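# Stand the bottom chute switch part upright on tray

## Task

Pick the black switch part that sits lowest in the sloped chute, resting against the end stop, and set it on the white tray standing upright with its shaft pointing up. The other parts in the chute must stay standing there, and any parts already upright on the tray must not be tipped over.

## Robot and tools

Robot: two UR-type arms, left_arm and right_arm, each ending in a four-finger LEAP-style hand (16 hinge motors). right_arm has a right hand, left_arm a mirrored left hand. Bases in the scene frame: left_arm at (-0.048, +0.478, +0.021) m, right_arm at (-0.029, -0.425, +0.021) m. A camera stand sits behind the arms. Loose objects may get brief outside nudges.

Scene frame: origin at table height, midway between the arms; +z up, +x out over the table, +y toward the left_arm side. All reported hand positions (metres), quaternions (wxyz) and velocities are in this frame.

Hand point axes (right hand): +z runs along the straight fingers toward their tips, +y points out of the palm face, +x crosses the palm away from the thumb. On the left hand +x points toward the thumb instead. The hand point sits just beyond the index/middle knuckles; straight fingertips end about 0.12 m past it along +z. A rigid mast near the wrist on the palm side can strike objects.

Row layout (shared by execute_actions and move): one flat list of 48 numbers covering both arms, each within [-1, 1]. Order: left_arm dx, dy, dz, rx, ry, rz; then 16 left hand motor goals; left current_limit, speed; then the same 24 numbers for right_arm. Pose numbers are offsets, not poses: measured along scene-frame axes from the arm's Hand target at the start of that action or move (not from the previous row). Scale: 1.0 equals 0.6 m for dx, dy, dz and 180 degrees for the rotation vector rx, ry, rz, which turns the hand about its Hand target position. Six zeros re-request the current Hand target. Resending the same offset moves the arm again.

Hand motor order: index_mcp, index_abd, index_pip, index_dip, middle_mcp, middle_abd, middle_pip, middle_dip, ring_mcp, ring_abd, ring_pip, ring_dip, thumb_cmc, thumb_axl, thumb_mcp, thumb_ipl. Each is an absolute goal angle scaled between the hinge's stops, -1 to +1; going toward -1 curls fingers toward the palm. Straight values: mcp +0.75, abd 0.00, pip +0.58, dip +0.70, thumb_cmc +0.71, thumb_axl +0.68, thumb_mcp +0.23, thumb_ipl +0.17. A 0 is a real goal, so to keep a hand unchanged resend its hand_goal, hand_current_limit and hand_speed. current_limit maps -1..+1 to 0..550 mA (starts +0.4); speed maps to a fraction (speed+1)/2 of 8.5 rad/s (starts -0.6). Both persist until changed. Gripping force grows the further a goal sits beyond the object. Motors held at 495 mA or more for 5 s shut down for 10 s, so avoid long squeezes at high limits.

execute_actions(actions, cameras): actions is a list of actions; each action is up to 15 rows, one per 1/30 s step, the last row held to fill 15 steps (0.5 s). An empty list returns state plus all camera images.

move(target, speed, blend, stop_force, zero, blocking, cameras): straight-line hand paths toward one row of offsets (or up to 15 rows, all counted from the same starting Hand targets). speed in m/s, 0.002 to 3.6, default 0.25 (rotation up to twice that in rad/s). blend in metres rounds corners in a list. stop_force, 3 to 120 N, ends an arm's path when its wrist sensor feels that much push; useful for touching down gently, unreliable while rotating and blind to light tips of loose parts. Leave it out when backing away from contact. blocking=false returns early (not allowed with stop_force). Max 10 s per move. Paths do not avoid obstacles; avoid passing near an arm's own base.

wait(seconds 0 to 10), stop() to brake a running move, zoom_image(camera, region [x0,y0,x1,y1] pixels, max 504x504), zero_wrist_force(arm), read_manual (licence text only), finished_scene(scene) which ends the scene irreversibly.

Cameras: cam_head_left, cam_head_right, cam_high, cam_low (672x504), cam_left_wrist, cam_right_wrist (616x616 fisheye).

Result lines: Hand target (last commanded pose after orientation clipping to within 32 degrees of actual), end_effector position/quat/velocity, joint positions and torques, Wrist force/torque in the hand point axes (plus peak since last shown), hand_goal, hand_measured, hand_current_ma, hand_state (moving, goal, blocked, overload), motor temperatures. The move line reports how it ended: done, off_target, moving, held, fault, and limits such as paced or held. done does not prove nothing was touched or shifted.

Avoid: forces near 150 N or high joint torque (arm faults and freezes 10 s); pressing past firm contact; arms or hands touching each other; dropping or releasing a moving part; letting anything fall or leave the table; knocking the other chute parts or tray parts over; motor overheating (85 C triggers a long stop). Smooth, quick, low-effort motion is preferred.

Each tool is called after "Call:" in YAML: its name, and indented under it one key for each argument.

## Session

Call:
execute_actions:
  actions: []

Scene clock: 0.00 s.
left_arm: end_effector_position=(+0.6641, +0.1947, +0.3551) hand_goal=(+0.754, +0.000, +0.576, +0.696, +0.754, +0.000, +0.576, +0.696, +0.754, +0.000, +0.576, +0.696, +0.714, +0.678, +0.226, +0.168) hand_measured=(+0.754, +0.000, +0.576, +0.696, +0.754, +0.000, +0.576, +0.696, +0.754, +0.000, +0.576, +0.696, +0.714, +0.678, +0.226, +0.168) hand_current_ma=(+0, +0, +0, +0, +0, +0, +0, +0, +0, +0, +0, +0, +0, +0, +0, +0) hand_state=(goal, goal, goal, goal, goal, goal, goal, goal, goal, goal, goal, goal, goal, goal, goal, goal) hand_current_limit=0.40 hand_speed=-0.60 end_effector_quat_wxyz=(+0.694, +0.655, -0.292, +0.064) | right_arm: end_effector_position=(+0.6245, -0.6543, +0.3339) hand_goal=(+0.754, +0.000, +0.576, +0.696, +0.754, +0.000, +0.576, +0.696, +0.754, +0.000, +0.576, +0.696, +0.714, +0.678, +0.226, +0.168) hand_measured=(+0.754, +0.000, +0.576, +0.696, +0.754, +0.000, +0.576, +0.696, +0.754, +0.000, +0.576, +0.696, +0.714, +0.678, +0.226, +0.168) hand_current_ma=(+0, +0, +0, +0, +0, +0, +0, +0, +0, +0, +0, +0, +0, +0, +0, +0) hand_state=(goal, goal, goal, goal, goal, goal, goal, goal, goal, goal, goal, goal, goal, goal, goal, goal) hand_current_limit=0.40 hand_speed=-0.60 end_effector_quat_wxyz=(+0.424, +0.822, +0.371, +0.085)
Joint positions: left_arm=[3.207 -2.843 -0.125 -3.241 0.406 -2.698] | right_arm=[-0.316 -1.258 1.947 -3.052 -2.038 0.192]
Joint velocities: within noise
Joint torques (N m): no reading
Motor temperatures (°C): left_arm=[40 43 38 38 42 44] | right_arm=[33 38 37 34 44 46]
Wrist force (N): no reading
Wrist torque (N m): no reading
Wrist force, peak (N): no reading
Hand target: left_arm +0.6641, +0.1947, +0.3551; +0.694, +0.655, -0.292, +0.064 | right_arm +0.6245, -0.6543, +0.3339; +0.424, +0.822, +0.371, +0.085

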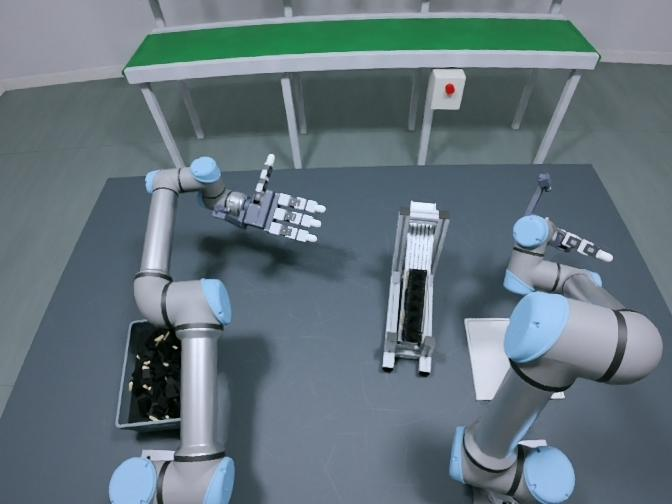

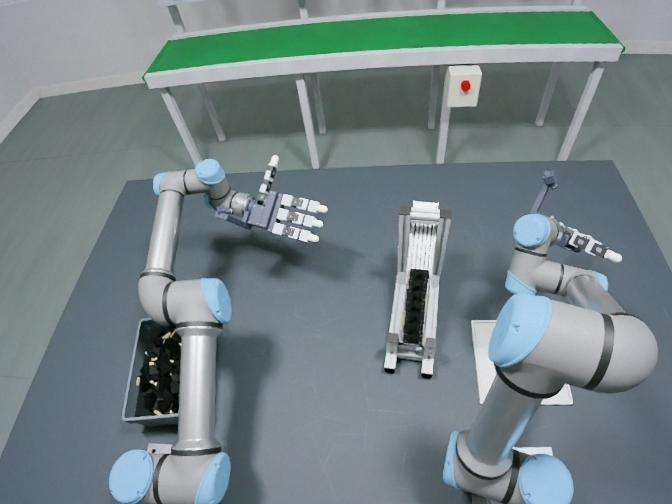

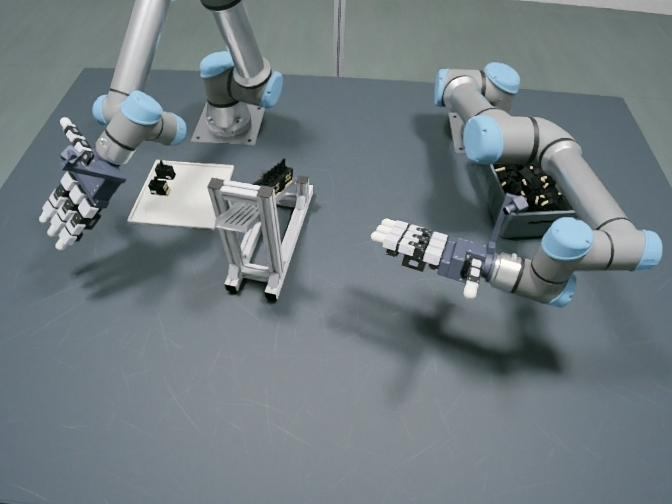

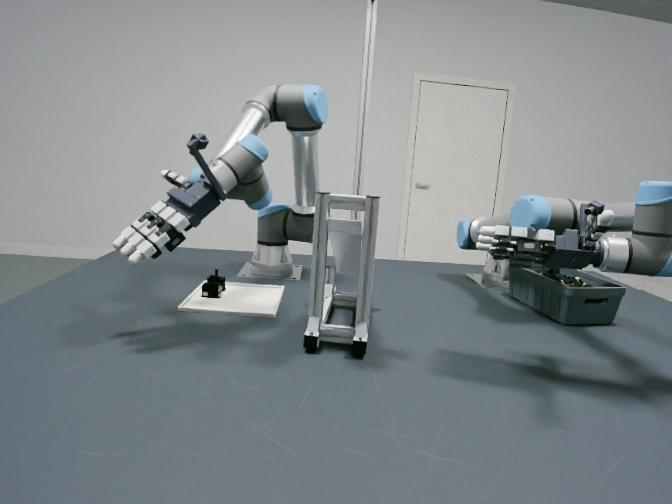

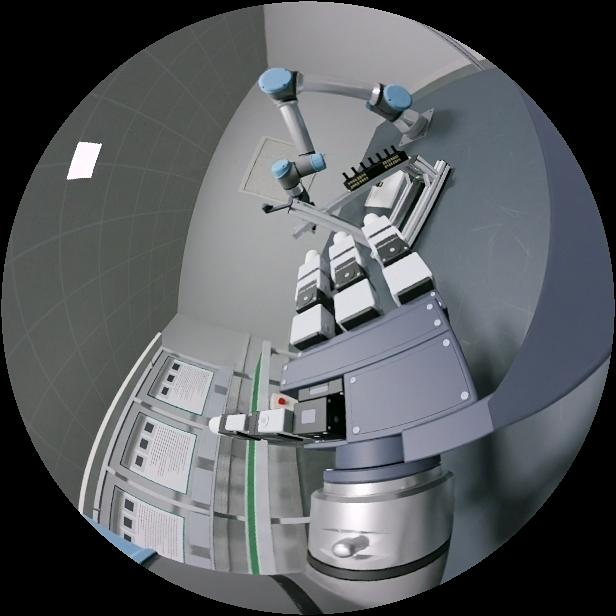

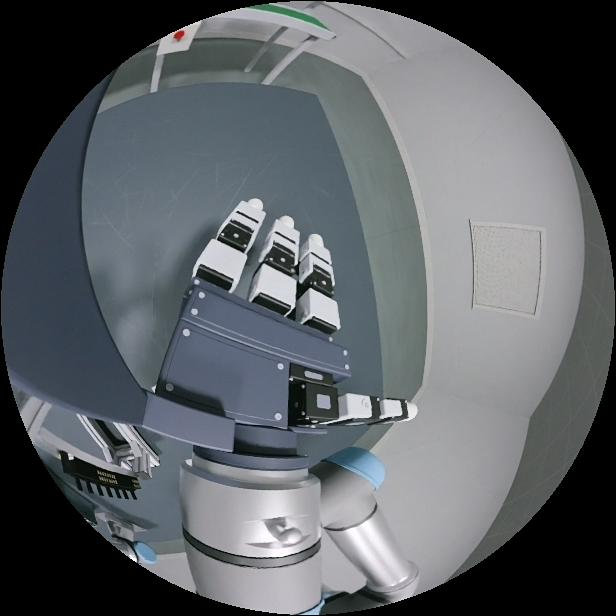

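Call:
zoom_image:
  camera: "cam_head_left"
  region: [360, 190, 480, 380]

Call:
zoom_image:
  camera: "cam_head_right"
  region: [360, 190, 480, 380]

Call:
zoom_image:
  camera: "cam_high"
  region: [120, 130, 330, 310]

Call:
zoom_image:
  camera: "cam_low"
  region: [160, 180, 400, 370]

Call:
zoom_image:
  camera: "cam_left_wrist"
  region: [300, 110, 480, 270]

Call:
zoom_image:
  camera: "cam_right_wrist"
  region: [10, 380, 210, 580]

Scaled by 2.653 from the camera's 672x504 image, which has a finer 960x720 frame.

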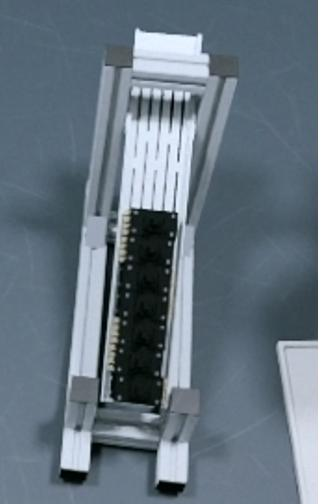

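Scaled by 2.653 from the camera's 672x504 image, which has a finer 960x720 frame.

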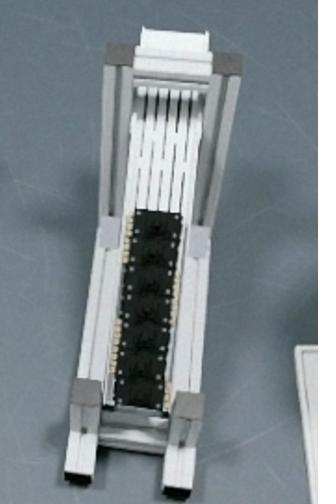

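Scaled by 2.400 from the camera's 672x504 image, which has a finer 960x720 frame.

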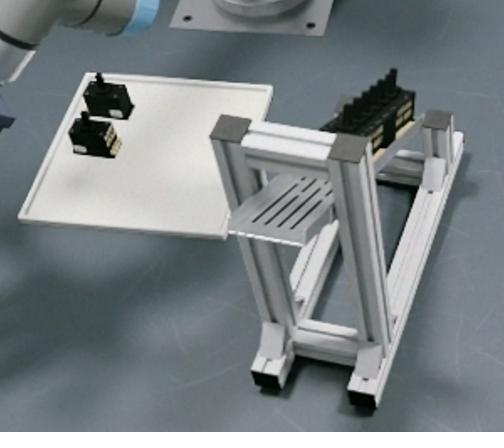

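Scaled by 2.100 from the camera's 672x504 image, which has a finer 960x720 frame.

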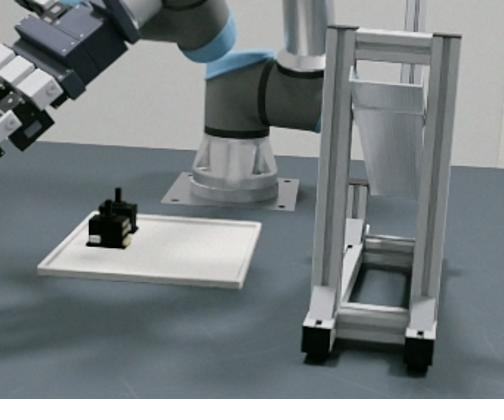

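Scaled by 2.800 from the camera's 616x616 image, which has a finer 880x880 frame.

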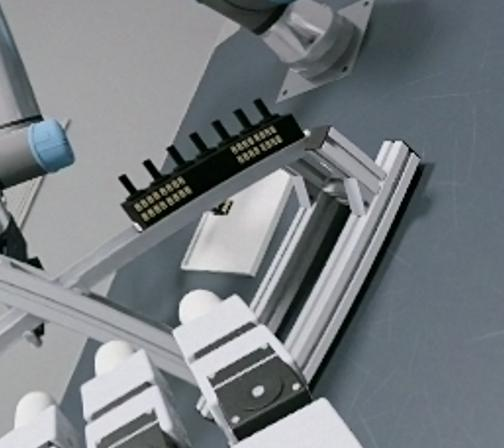

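Scaled by 2.520 from the camera's 616x616 image, which has a finer 880x880 frame.

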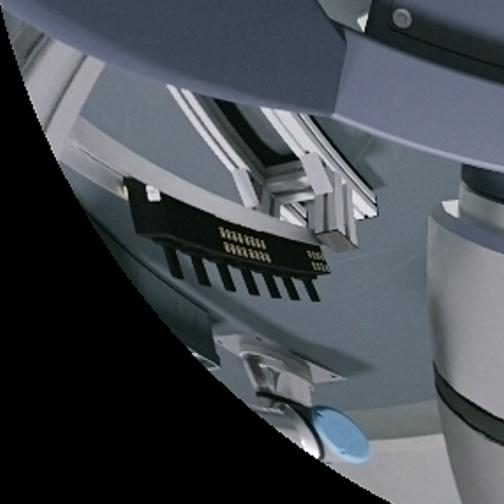

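Call:
move:
  target:
    - [0,0,0,0,0,0,0.754,0,0.576,0.696,0.754,0,0.576,0.696,0.754,0,0.576,0.696,0.714,0.678,0.226,0.168,0.4,-0.6,-0.241,0.257,0.277,0.330,0.037,-0.023,0.754,0,0.576,0.696,0.754,0,0.576,0.696,0.754,0,0.576,0.696,0.714,0.678,0.226,0.168,0.4,-0.6]
    - [0,0,0,0,0,0,0.754,0,0.576,0.696,0.754,0,0.576,0.696,0.754,0,0.576,0.696,0.714,0.678,0.226,0.168,0.4,-0.6,-0.491,0.757,0.077,0.646,0.073,-0.045,0.754,0,0.576,0.696,0.754,0,0.576,0.696,0.754,0,0.576,0.696,0.714,0.678,0.226,0.168,0.4,-0.6]
  speed: 0.3
  blend: [0.05, 0]
  cameras: ["all"]

Scene clock: 96.00 s.
left_arm: end_effector_position=(+0.6641, +0.1947, +0.3551) hand_goal=(+0.754, +0.000, +0.576, +0.696, +0.754, +0.000, +0.576, +0.696, +0.754, +0.000, +0.576, +0.696, +0.714, +0.678, +0.226, +0.168) hand_measured=(+0.760, +0.000, +0.576, +0.696, +0.760, +0.000, +0.576, +0.696, +0.760, +0.000, +0.576, +0.696, +0.720, +0.678, +0.226, +0.168) hand_current_ma=(+2, +0, +0, +0, +3, +0, +0, +0, +3, +0, +0, +0, +2, +0, +0, +0) hand_state=(goal, goal, goal, goal, goal, goal, goal, goal, goal, goal, goal, goal, goal, goal, goal, goal) hand_current_limit=0.40 hand_speed=-0.60 end_effector_quat_wxyz=(+0.694, +0.655, -0.292, +0.064) | right_arm: end_effector_position=(+0.3299, -0.2001, +0.3801) hand_goal=(+0.754, +0.000, +0.576, +0.696, +0.754, +0.000, +0.576, +0.696, +0.754, +0.000, +0.576, +0.696, +0.714, +0.678, +0.226, +0.168) hand_measured=(+0.748, +0.000, +0.576, +0.696, +0.748, +0.000, +0.576, +0.696, +0.748, +0.000, +0.576, +0.696, +0.710, +0.678, +0.224, +0.168) hand_current_ma=(-5, +0, +0, +0, -5, +0, +0, +0, -5, +0, +0, +0, -3, +0, -1, +0) hand_state=(goal, goal, goal, goal, goal, goal, goal, goal, goal, goal, goal, goal, goal, goal, goal, goal) hand_current_limit=0.40 hand_speed=-0.60 end_effector_quat_wxyz=(-0.506, +0.816, +0.113, +0.255)
Joint positions: left_arm=[3.207 -2.843 -0.125 -3.241 0.406 -2.698] | right_arm=[-0.27 -2.193 2.194 -1.684 -0.369 1.087]
Joint torques (N m): left_arm=[0.79 60.06 20.73 -0.29 0.12 -0.08] | right_arm=[-6.89 3.4 -23.38 -1.62 2.74 -0.94]
Wrist force (N): left_arm=[0.0 0.0 0.2] | right_arm=[-0.2 0.9 -0.1]
Wrist torque (N m): left_arm=[-0.02 0.01 0.01] | right_arm=[0.37 0.18 -0.07]
Wrist force, peak (N): left_arm=[0.4 0.3 0.5] | right_arm=[-1.7 0.5 0.3]
Hand target: left_arm +0.6641, +0.1947, +0.3551; +0.694, +0.655, -0.292, +0.064 | right_arm +0.3299, -0.2001, +0.3801; -0.506, +0.816, +0.113, +0.255
Off the commanded pose: left_arm 0.000 m, 0 deg | right_arm 0.000 m, 0 deg.
move: done
camera_calibration:
cam_right_wrist: T_world_to_cam=[[-0.404257, -0.233126, -0.884437, 0.459036], [-0.78622, -0.405538, 0.466259, -0.0512457], [-0.46737, 0.88385, -0.0193463, 0.46261], [0, 0, 0, 1]] pos_world=[0.361488, -0.322646, 0.438832]

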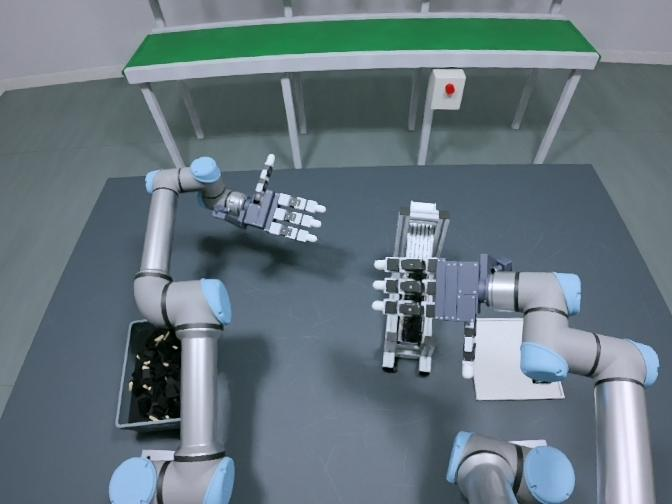

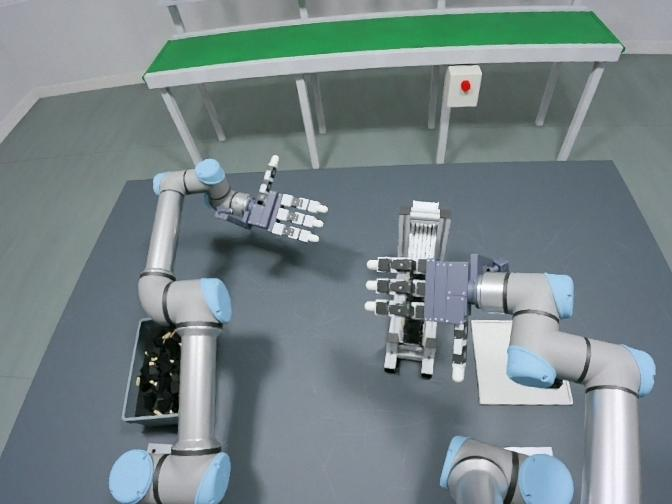

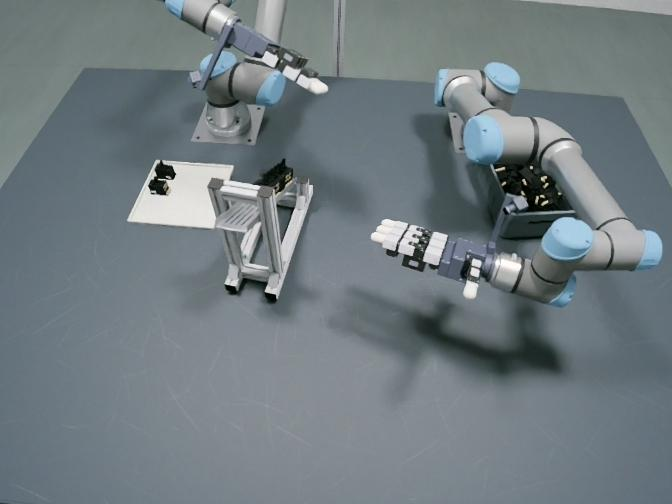

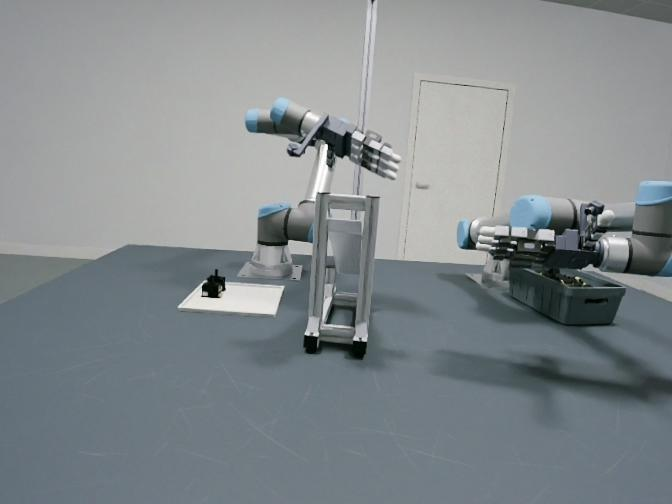

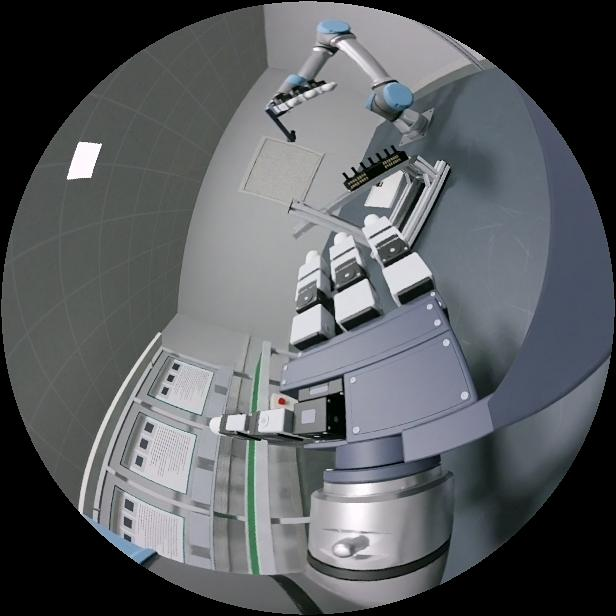

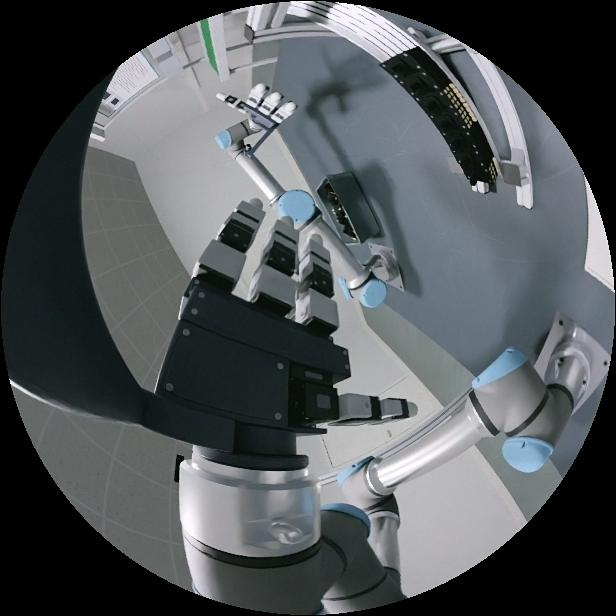

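Call:
zoom_image:
  camera: "cam_right_wrist"
  region: [360, 30, 560, 230]

Call:
zoom_image:
  camera: "cam_left_wrist"
  region: [330, 130, 470, 250]

Call:
zoom_image:
  camera: "cam_high"
  region: [200, 145, 330, 275]

Scaled by 2.520 from the camera's 616x616 image, which has a finer 880x880 frame.

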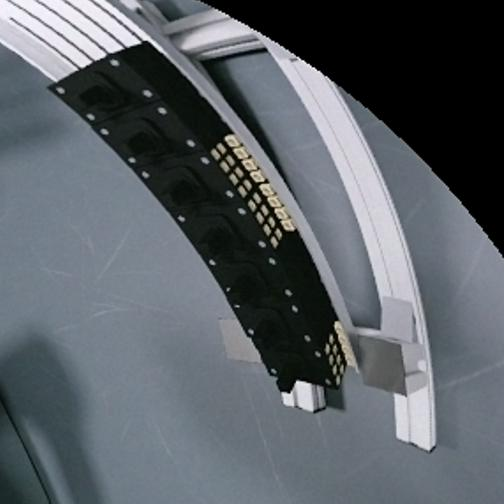

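Scaled by 3.600 from the camera's 616x616 image, which has a finer 880x880 frame.

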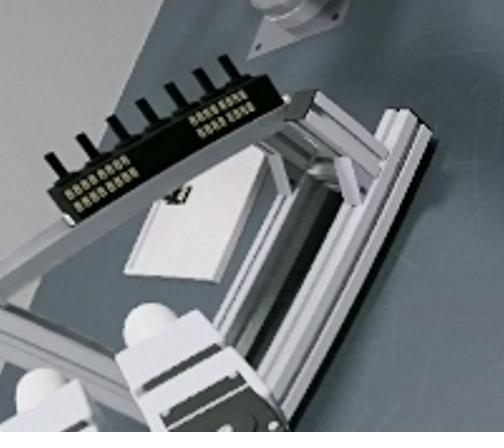

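Scaled by 3.877 from the camera's 672x504 image, which has a finer 960x720 frame.

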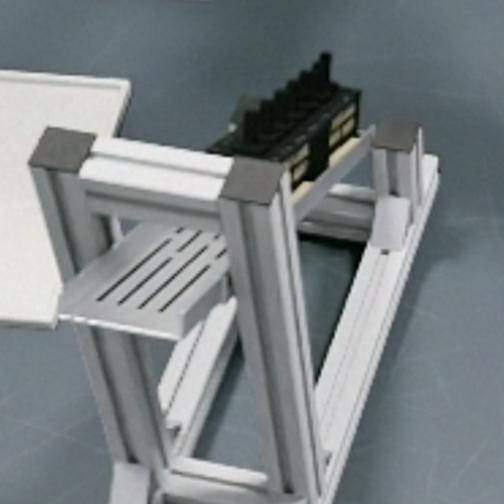

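Call:
move:
  target: [0,0,0,0,0,0,0.754,0,0.576,0.696,0.754,0,0.576,0.696,0.754,0,0.576,0.696,0.714,0.678,0.226,0.168,0.4,-0.6,0.035,0.045,-0.14,0,0,0,0.479,0,-0.007,0.261,1.0,0,0.576,0.696,1.0,0,0.576,0.696,-0.5,0.677,0,0.114,0.4,-0.3]
  speed: 0.2
  cameras: ["all"]

Scene clock: 137.00 s.
left_arm: end_effector_position=(+0.6641, +0.1947, +0.3551) hand_goal=(+0.754, +0.000, +0.576, +0.696, +0.754, +0.000, +0.576, +0.696, +0.754, +0.000, +0.576, +0.696, +0.714, +0.678, +0.226, +0.168) hand_measured=(+0.760, +0.000, +0.576, +0.696, +0.760, +0.000, +0.576, +0.696, +0.760, +0.000, +0.576, +0.696, +0.720, +0.678, +0.226, +0.168) hand_current_ma=(+2, +0, +0, +0, +3, +0, +0, +0, +3, +0, +0, +0, +2, +0, +0, +0) hand_state=(goal, goal, goal, goal, goal, goal, goal, goal, goal, goal, goal, goal, goal, goal, goal, goal) hand_current_limit=0.40 hand_speed=-0.60 end_effector_quat_wxyz=(+0.694, +0.655, -0.292, +0.064) | right_arm: end_effector_position=(+0.3508, -0.1731, +0.2961) hand_goal=(+0.480, +0.000, -0.006, +0.262, +1.000, +0.000, +0.576, +0.696, +1.000, +0.000, +0.576, +0.696, -0.500, +0.678, +0.000, +0.114) hand_measured=(+0.476, +0.000, -0.004, +0.264, +0.980, +0.000, +0.576, +0.696, +0.982, +0.000, +0.576, +0.696, -0.492, +0.678, +0.002, +0.116) hand_current_ma=(-3, +0, +1, +2, -28, +0, +0, +0, -25, +0, +0, +0, +8, +0, +1, +2) hand_state=(goal, goal, goal, goal, goal, goal, goal, goal, goal, goal, goal, goal, goal, goal, goal, goal) hand_current_limit=0.40 hand_speed=-0.30 end_effector_quat_wxyz=(-0.506, +0.816, +0.113, +0.255)
Joint positions: left_arm=[3.207 -2.843 -0.125 -3.241 0.406 -2.698] | right_arm=[-0.15 -2.007 2.404 -2.37 -0.399 1.398]
Joint torques (N m): left_arm=[0.45 60.23 20.71 -0.33 0.24 -0.15] | right_arm=[-7.14 1.16 -29.32 -4.83 2.73 0.86]
Wrist force (N): left_arm=[0.0 0.1 0.0] | right_arm=[-0.2 0.8 -0.6]
Wrist torque (N m): left_arm=[0.02 0.02 0.01] | right_arm=[0.40 0.21 -0.02]
Wrist force, peak (N): left_arm=[0.7 0.2 0.1] | right_arm=[-0.6 2.3 0.4]
Hand target: left_arm +0.6641, +0.1947, +0.3551; +0.694, +0.655, -0.292, +0.064 | right_arm +0.3509, -0.1731, +0.2961; -0.506, +0.816, +0.113, +0.255
Off the commanded pose: left_arm 0.000 m, 0 deg | right_arm 0.000 m, 0 deg.
move: done
camera_calibration:
cam_right_wrist: T_world_to_cam=[[-0.404257, -0.233126, -0.884437, 0.399439], [-0.78622, -0.405538, 0.466259, 0.0154269], [-0.46737, 0.88385, -0.0193463, 0.446933], [0, 0, 0, 1]] pos_world=[0.382488, -0.295646, 0.354732]

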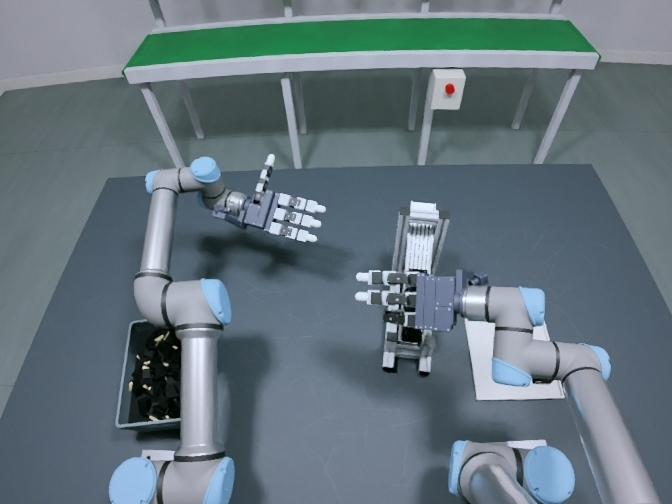

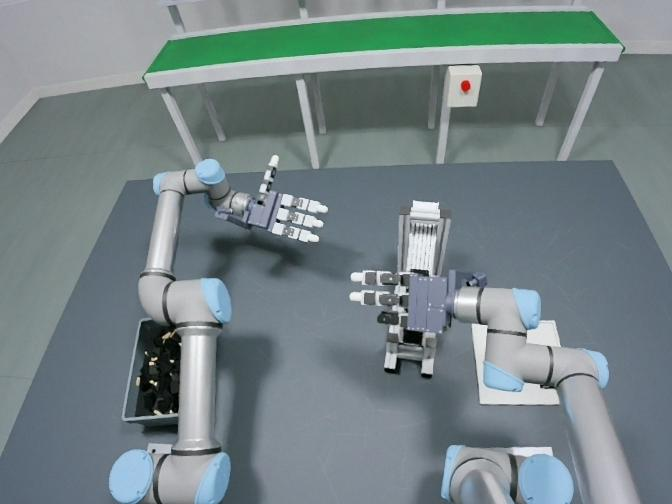

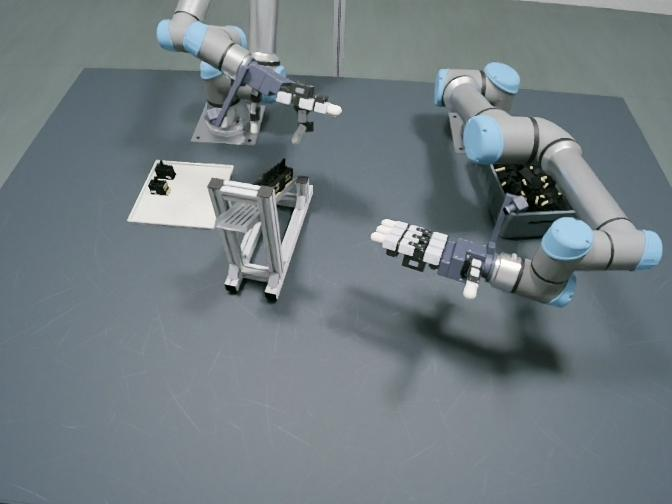

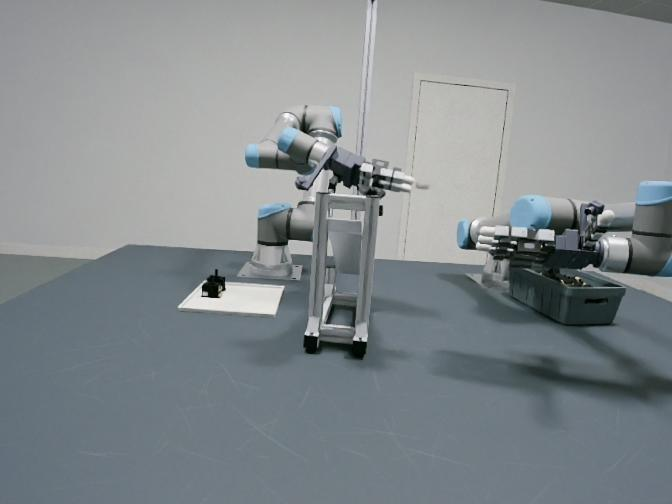

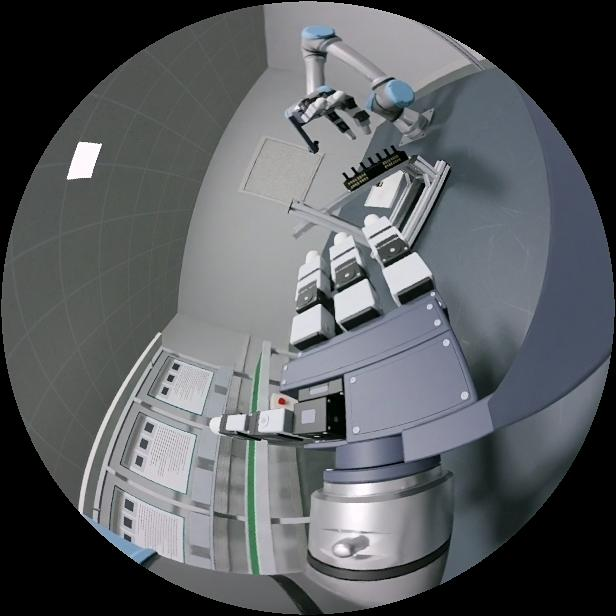

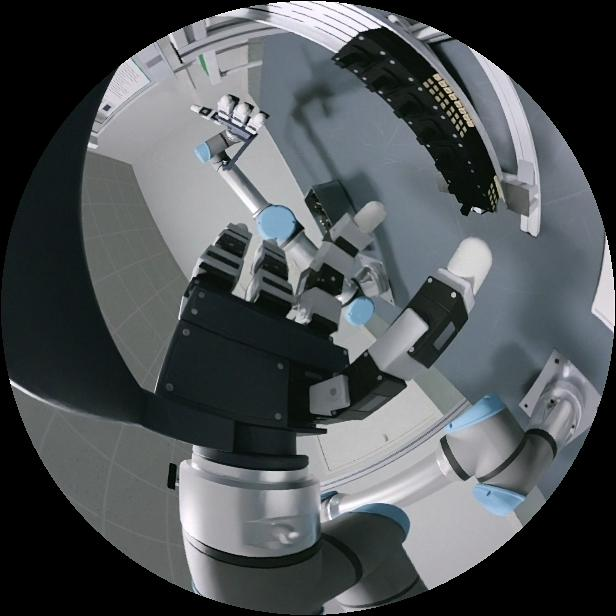

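Call:
zoom_image:
  camera: "cam_right_wrist"
  region: [320, 20, 560, 260]

Call:
zoom_image:
  camera: "cam_left_wrist"
  region: [280, 80, 430, 230]

Call:
zoom_image:
  camera: "cam_high"
  region: [230, 70, 360, 200]

Call:
zoom_image:
  camera: "cam_head_left"
  region: [350, 260, 470, 380]

Scaled by 2.100 from the camera's 616x616 image, which has a finer 880x880 frame.

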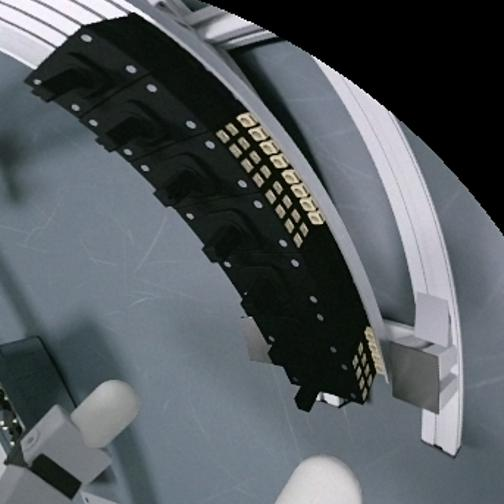

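Scaled by 3.360 from the camera's 616x616 image, which has a finer 880x880 frame.

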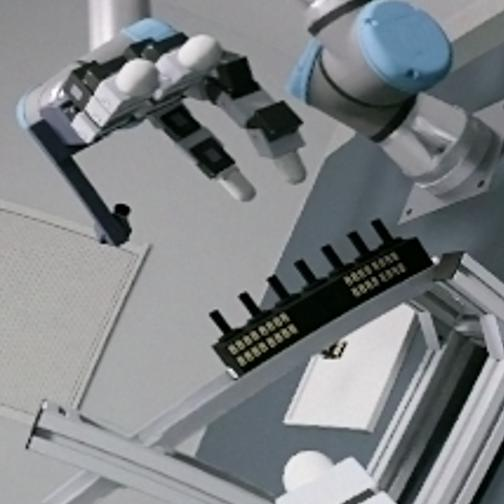

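Scaled by 3.877 from the camera's 672x504 image, which has a finer 960x720 frame.

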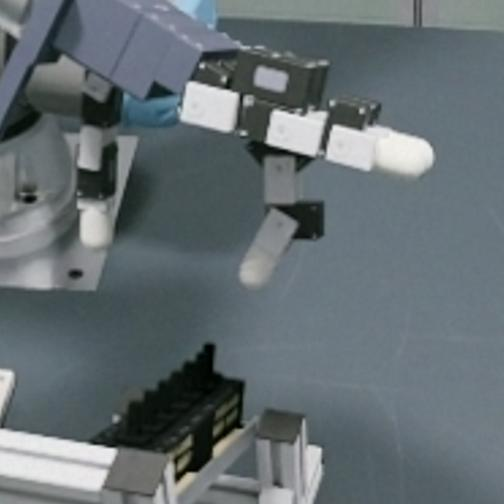

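Scaled by 4.200 from the camera's 672x504 image, which has a finer 960x720 frame.

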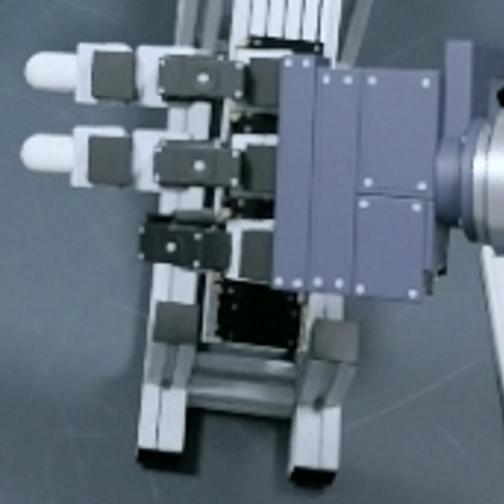

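Call:
zoom_image:
  camera: "cam_right_wrist"
  region: [420, 130, 540, 250]

Call:
zoom_image:
  camera: "cam_left_wrist"
  region: [335, 140, 425, 200]

Call:
zoom_image:
  camera: "cam_head_right"
  region: [370, 300, 450, 380]

Scaled by 4.200 from the camera's 616x616 image, which has a finer 880x880 frame.

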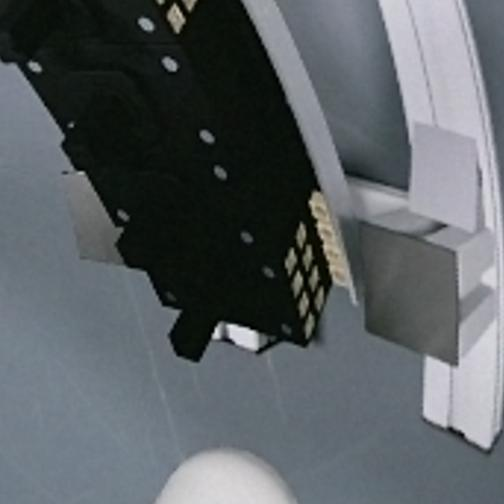

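Scaled by 5.600 from the camera's 616x616 image, which has a finer 880x880 frame.

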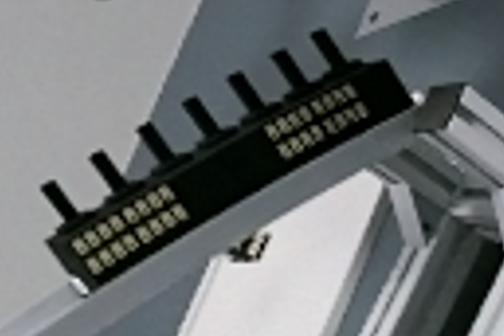

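Scaled by 6.300 from the camera's 672x504 image, which has a finer 960x720 frame.

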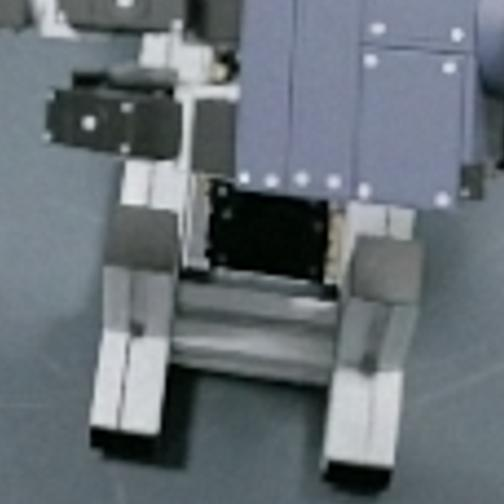

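Call:
move:
  target: [0,0,0,0,0,0,0.754,0,0.576,0.696,0.754,0,0.576,0.696,0.754,0,0.576,0.696,0.714,0.678,0.226,0.168,0.4,-0.6,-0.043,0.0168,-0.1185,0,0,0,0.753,0,-0.299,0.188,1.0,0,0.576,0.696,1.0,0,0.576,0.696,-0.5,0.677,-0.0225,0.0054,0.4,-0.3]
  speed: 0.15
  cameras: ["all"]

Call:
zoom_image:
  camera: "cam_right_wrist"
  region: [360, 90, 560, 290]

Call:
zoom_image:
  camera: "cam_left_wrist"
  region: [310, 90, 430, 210]

Call:
zoom_image:
  camera: "cam_high"
  region: [230, 90, 350, 210]

Scene clock: 207.53 s.
left_arm: end_effector_position=(+0.6641, +0.1947, +0.3551) hand_goal=(+0.754, +0.000, +0.576, +0.696, +0.754, +0.000, +0.576, +0.696, +0.754, +0.000, +0.576, +0.696, +0.714, +0.678, +0.226, +0.168) hand_measured=(+0.760, +0.000, +0.576, +0.696, +0.760, +0.000, +0.576, +0.696, +0.760, +0.000, +0.576, +0.696, +0.720, +0.678, +0.226, +0.168) hand_current_ma=(+2, +0, +0, +0, +3, +0, +0, +0, +3, +0, +0, +0, +2, +0, +0, +0) hand_state=(goal, goal, goal, goal, goal, goal, goal, goal, goal, goal, goal, goal, goal, goal, goal, goal) hand_current_limit=0.40 hand_speed=-0.60 end_effector_quat_wxyz=(+0.694, +0.655, -0.292, +0.064) | right_arm: end_effector_position=(+0.3251, -0.1630, +0.2250) hand_goal=(+0.754, +0.000, -0.298, +0.188, +1.000, +0.000, +0.576, +0.696, +1.000, +0.000, +0.576, +0.696, -0.500, +0.678, -0.022, +0.006) hand_measured=(+0.738, +0.000, -0.296, +0.190, +0.980, +0.000, +0.576, +0.696, +0.982, +0.000, +0.576, +0.696, -0.492, +0.678, -0.020, +0.008) hand_current_ma=(-20, +0, +1, +2, -28, +0, +0, +0, -24, +0, +0, +0, +7, +0, +2, +2) hand_state=(goal, goal, goal, goal, goal, goal, goal, goal, goal, goal, goal, goal, goal, goal, goal, goal) hand_current_limit=0.40 hand_speed=-0.30 end_effector_quat_wxyz=(-0.506, +0.816, +0.113, +0.255)
Joint positions: left_arm=[3.207 -2.843 -0.125 -3.241 0.406 -2.698] | right_arm=[-0.127 -1.932 2.589 -2.678 -0.409 1.451]
Joint torques (N m): left_arm=[1.31 59.91 20.91 -0.39 0.24 -0.04] | right_arm=[-4.96 -9.82 -12.81 -1.74 2.52 -2.22]
Wrist force (N): left_arm=[0.2 -0.3 0.0] | right_arm=[-0.5 1.2 -0.4]
Wrist torque (N m): left_arm=[-0.04 -0.02 0.04] | right_arm=[0.43 0.24 -0.07]
Wrist force, peak (N): left_arm=[0.3 0.2 0.7] | right_arm=[-1.5 1.7 -0.2]
Hand target: left_arm +0.6641, +0.1947, +0.3551; +0.694, +0.655, -0.292, +0.064 | right_arm +0.3251, -0.1631, +0.2250; -0.506, +0.816, +0.113, +0.255
Off the commanded pose: left_arm 0.000 m, 0 deg | right_arm 0.000 m, 0 deg.
move: done
camera_calibration:
cam_right_wrist: T_world_to_cam=[[-0.404357, -0.233106, -0.884396, 0.328615], [-0.786238, -0.405414, 0.466336, 0.0324013], [-0.467252, 0.883912, -0.0193444, 0.424685], [0, 0, 0, 1]] pos_world=[0.356788, -0.285647, 0.283732]

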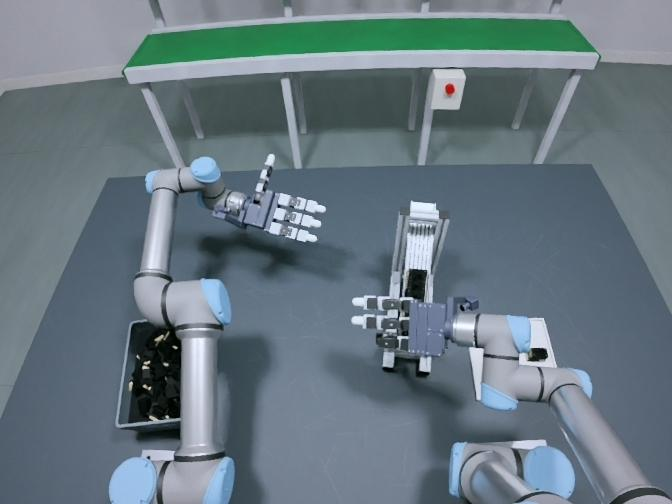

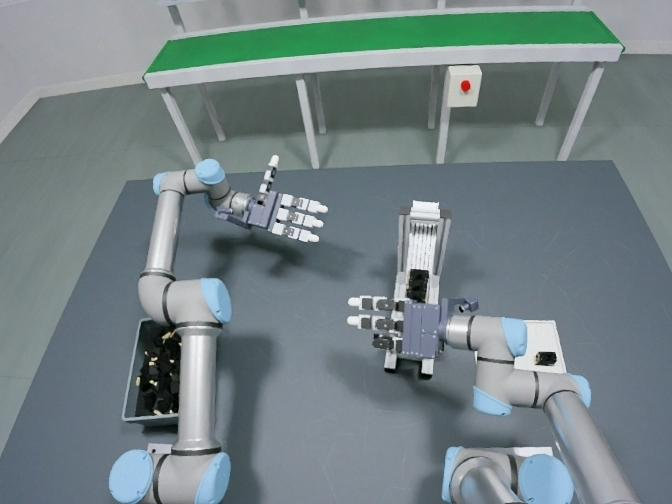

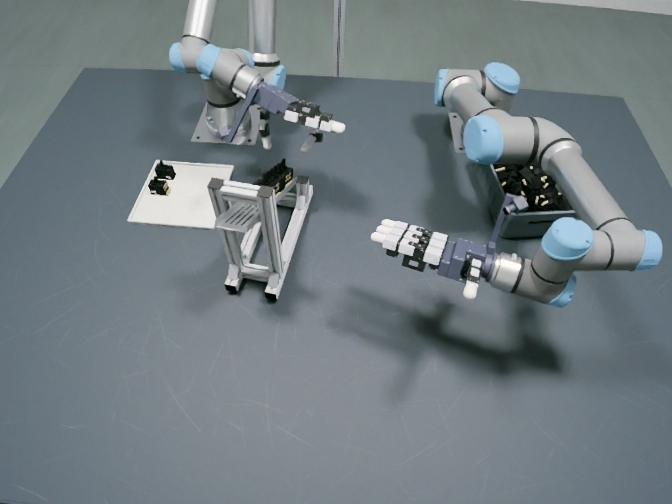

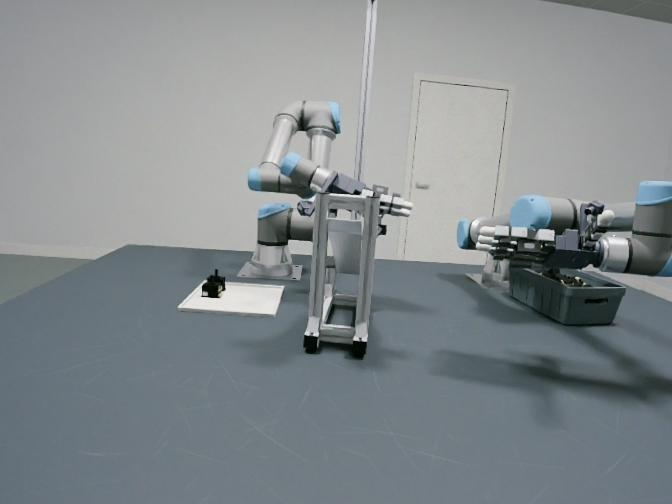

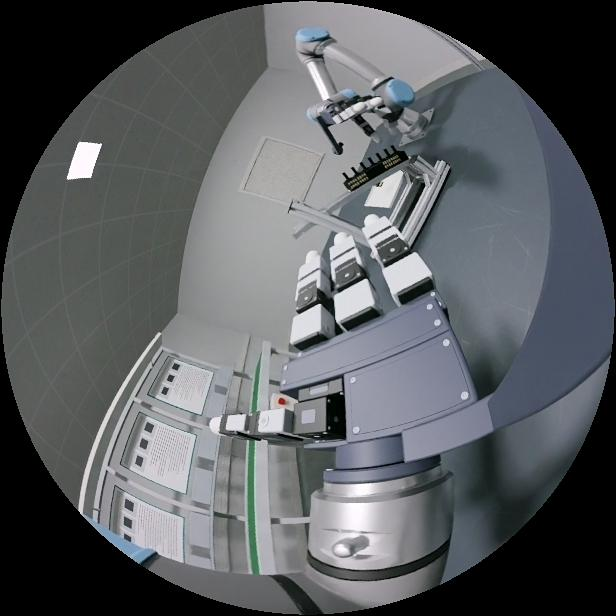

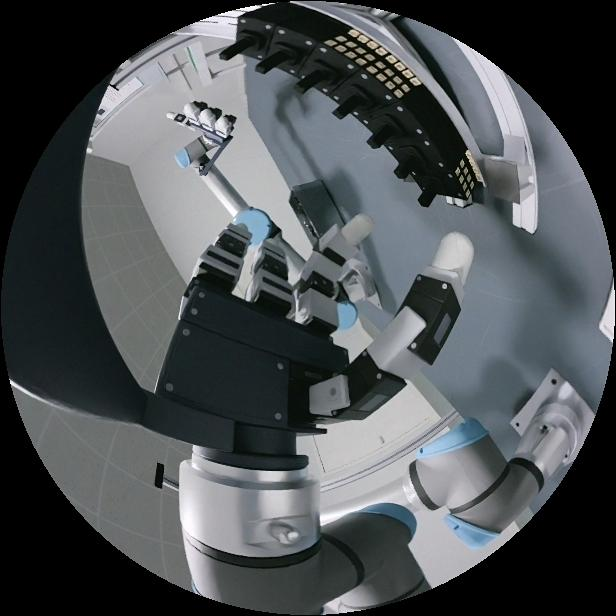

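Scaled by 2.520 from the camera's 616x616 image, which has a finer 880x880 frame.

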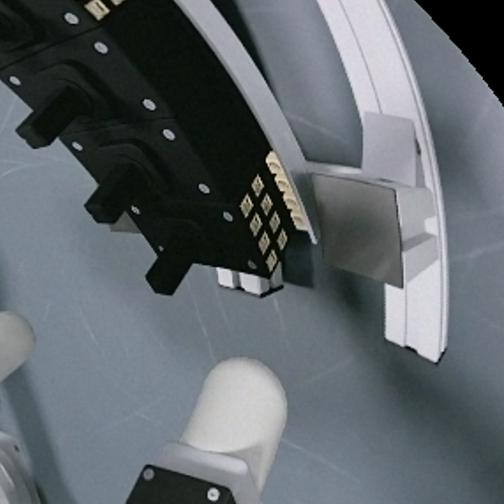

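Scaled by 4.200 from the camera's 616x616 image, which has a finer 880x880 frame.

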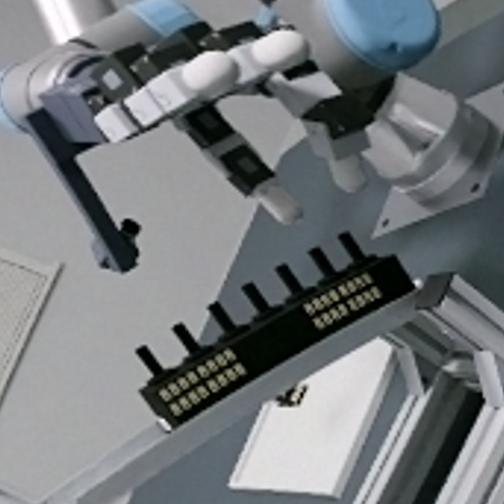

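Scaled by 4.200 from the camera's 672x504 image, which has a finer 960x720 frame.

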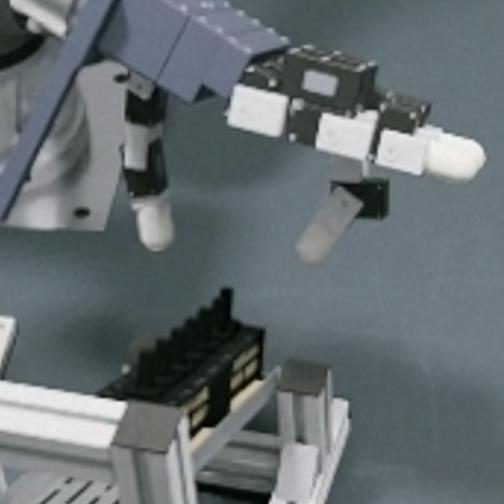

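Call:
zoom_image:
  camera: "cam_right_wrist"
  region: [390, 140, 500, 250]

Call:
zoom_image:
  camera: "cam_left_wrist"
  region: [360, 120, 430, 190]

Scaled by 4.582 from the camera's 616x616 image, which has a finer 880x880 frame.

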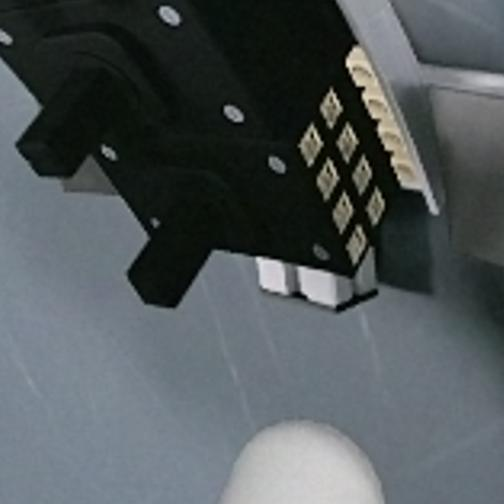

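Scaled by 7.200 from the camera's 616x616 image, which has a finer 880x880 frame.

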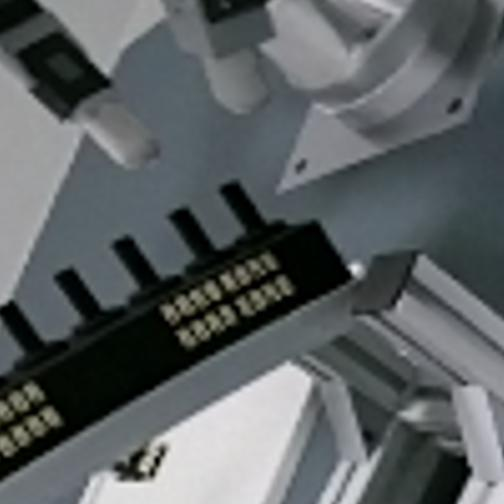

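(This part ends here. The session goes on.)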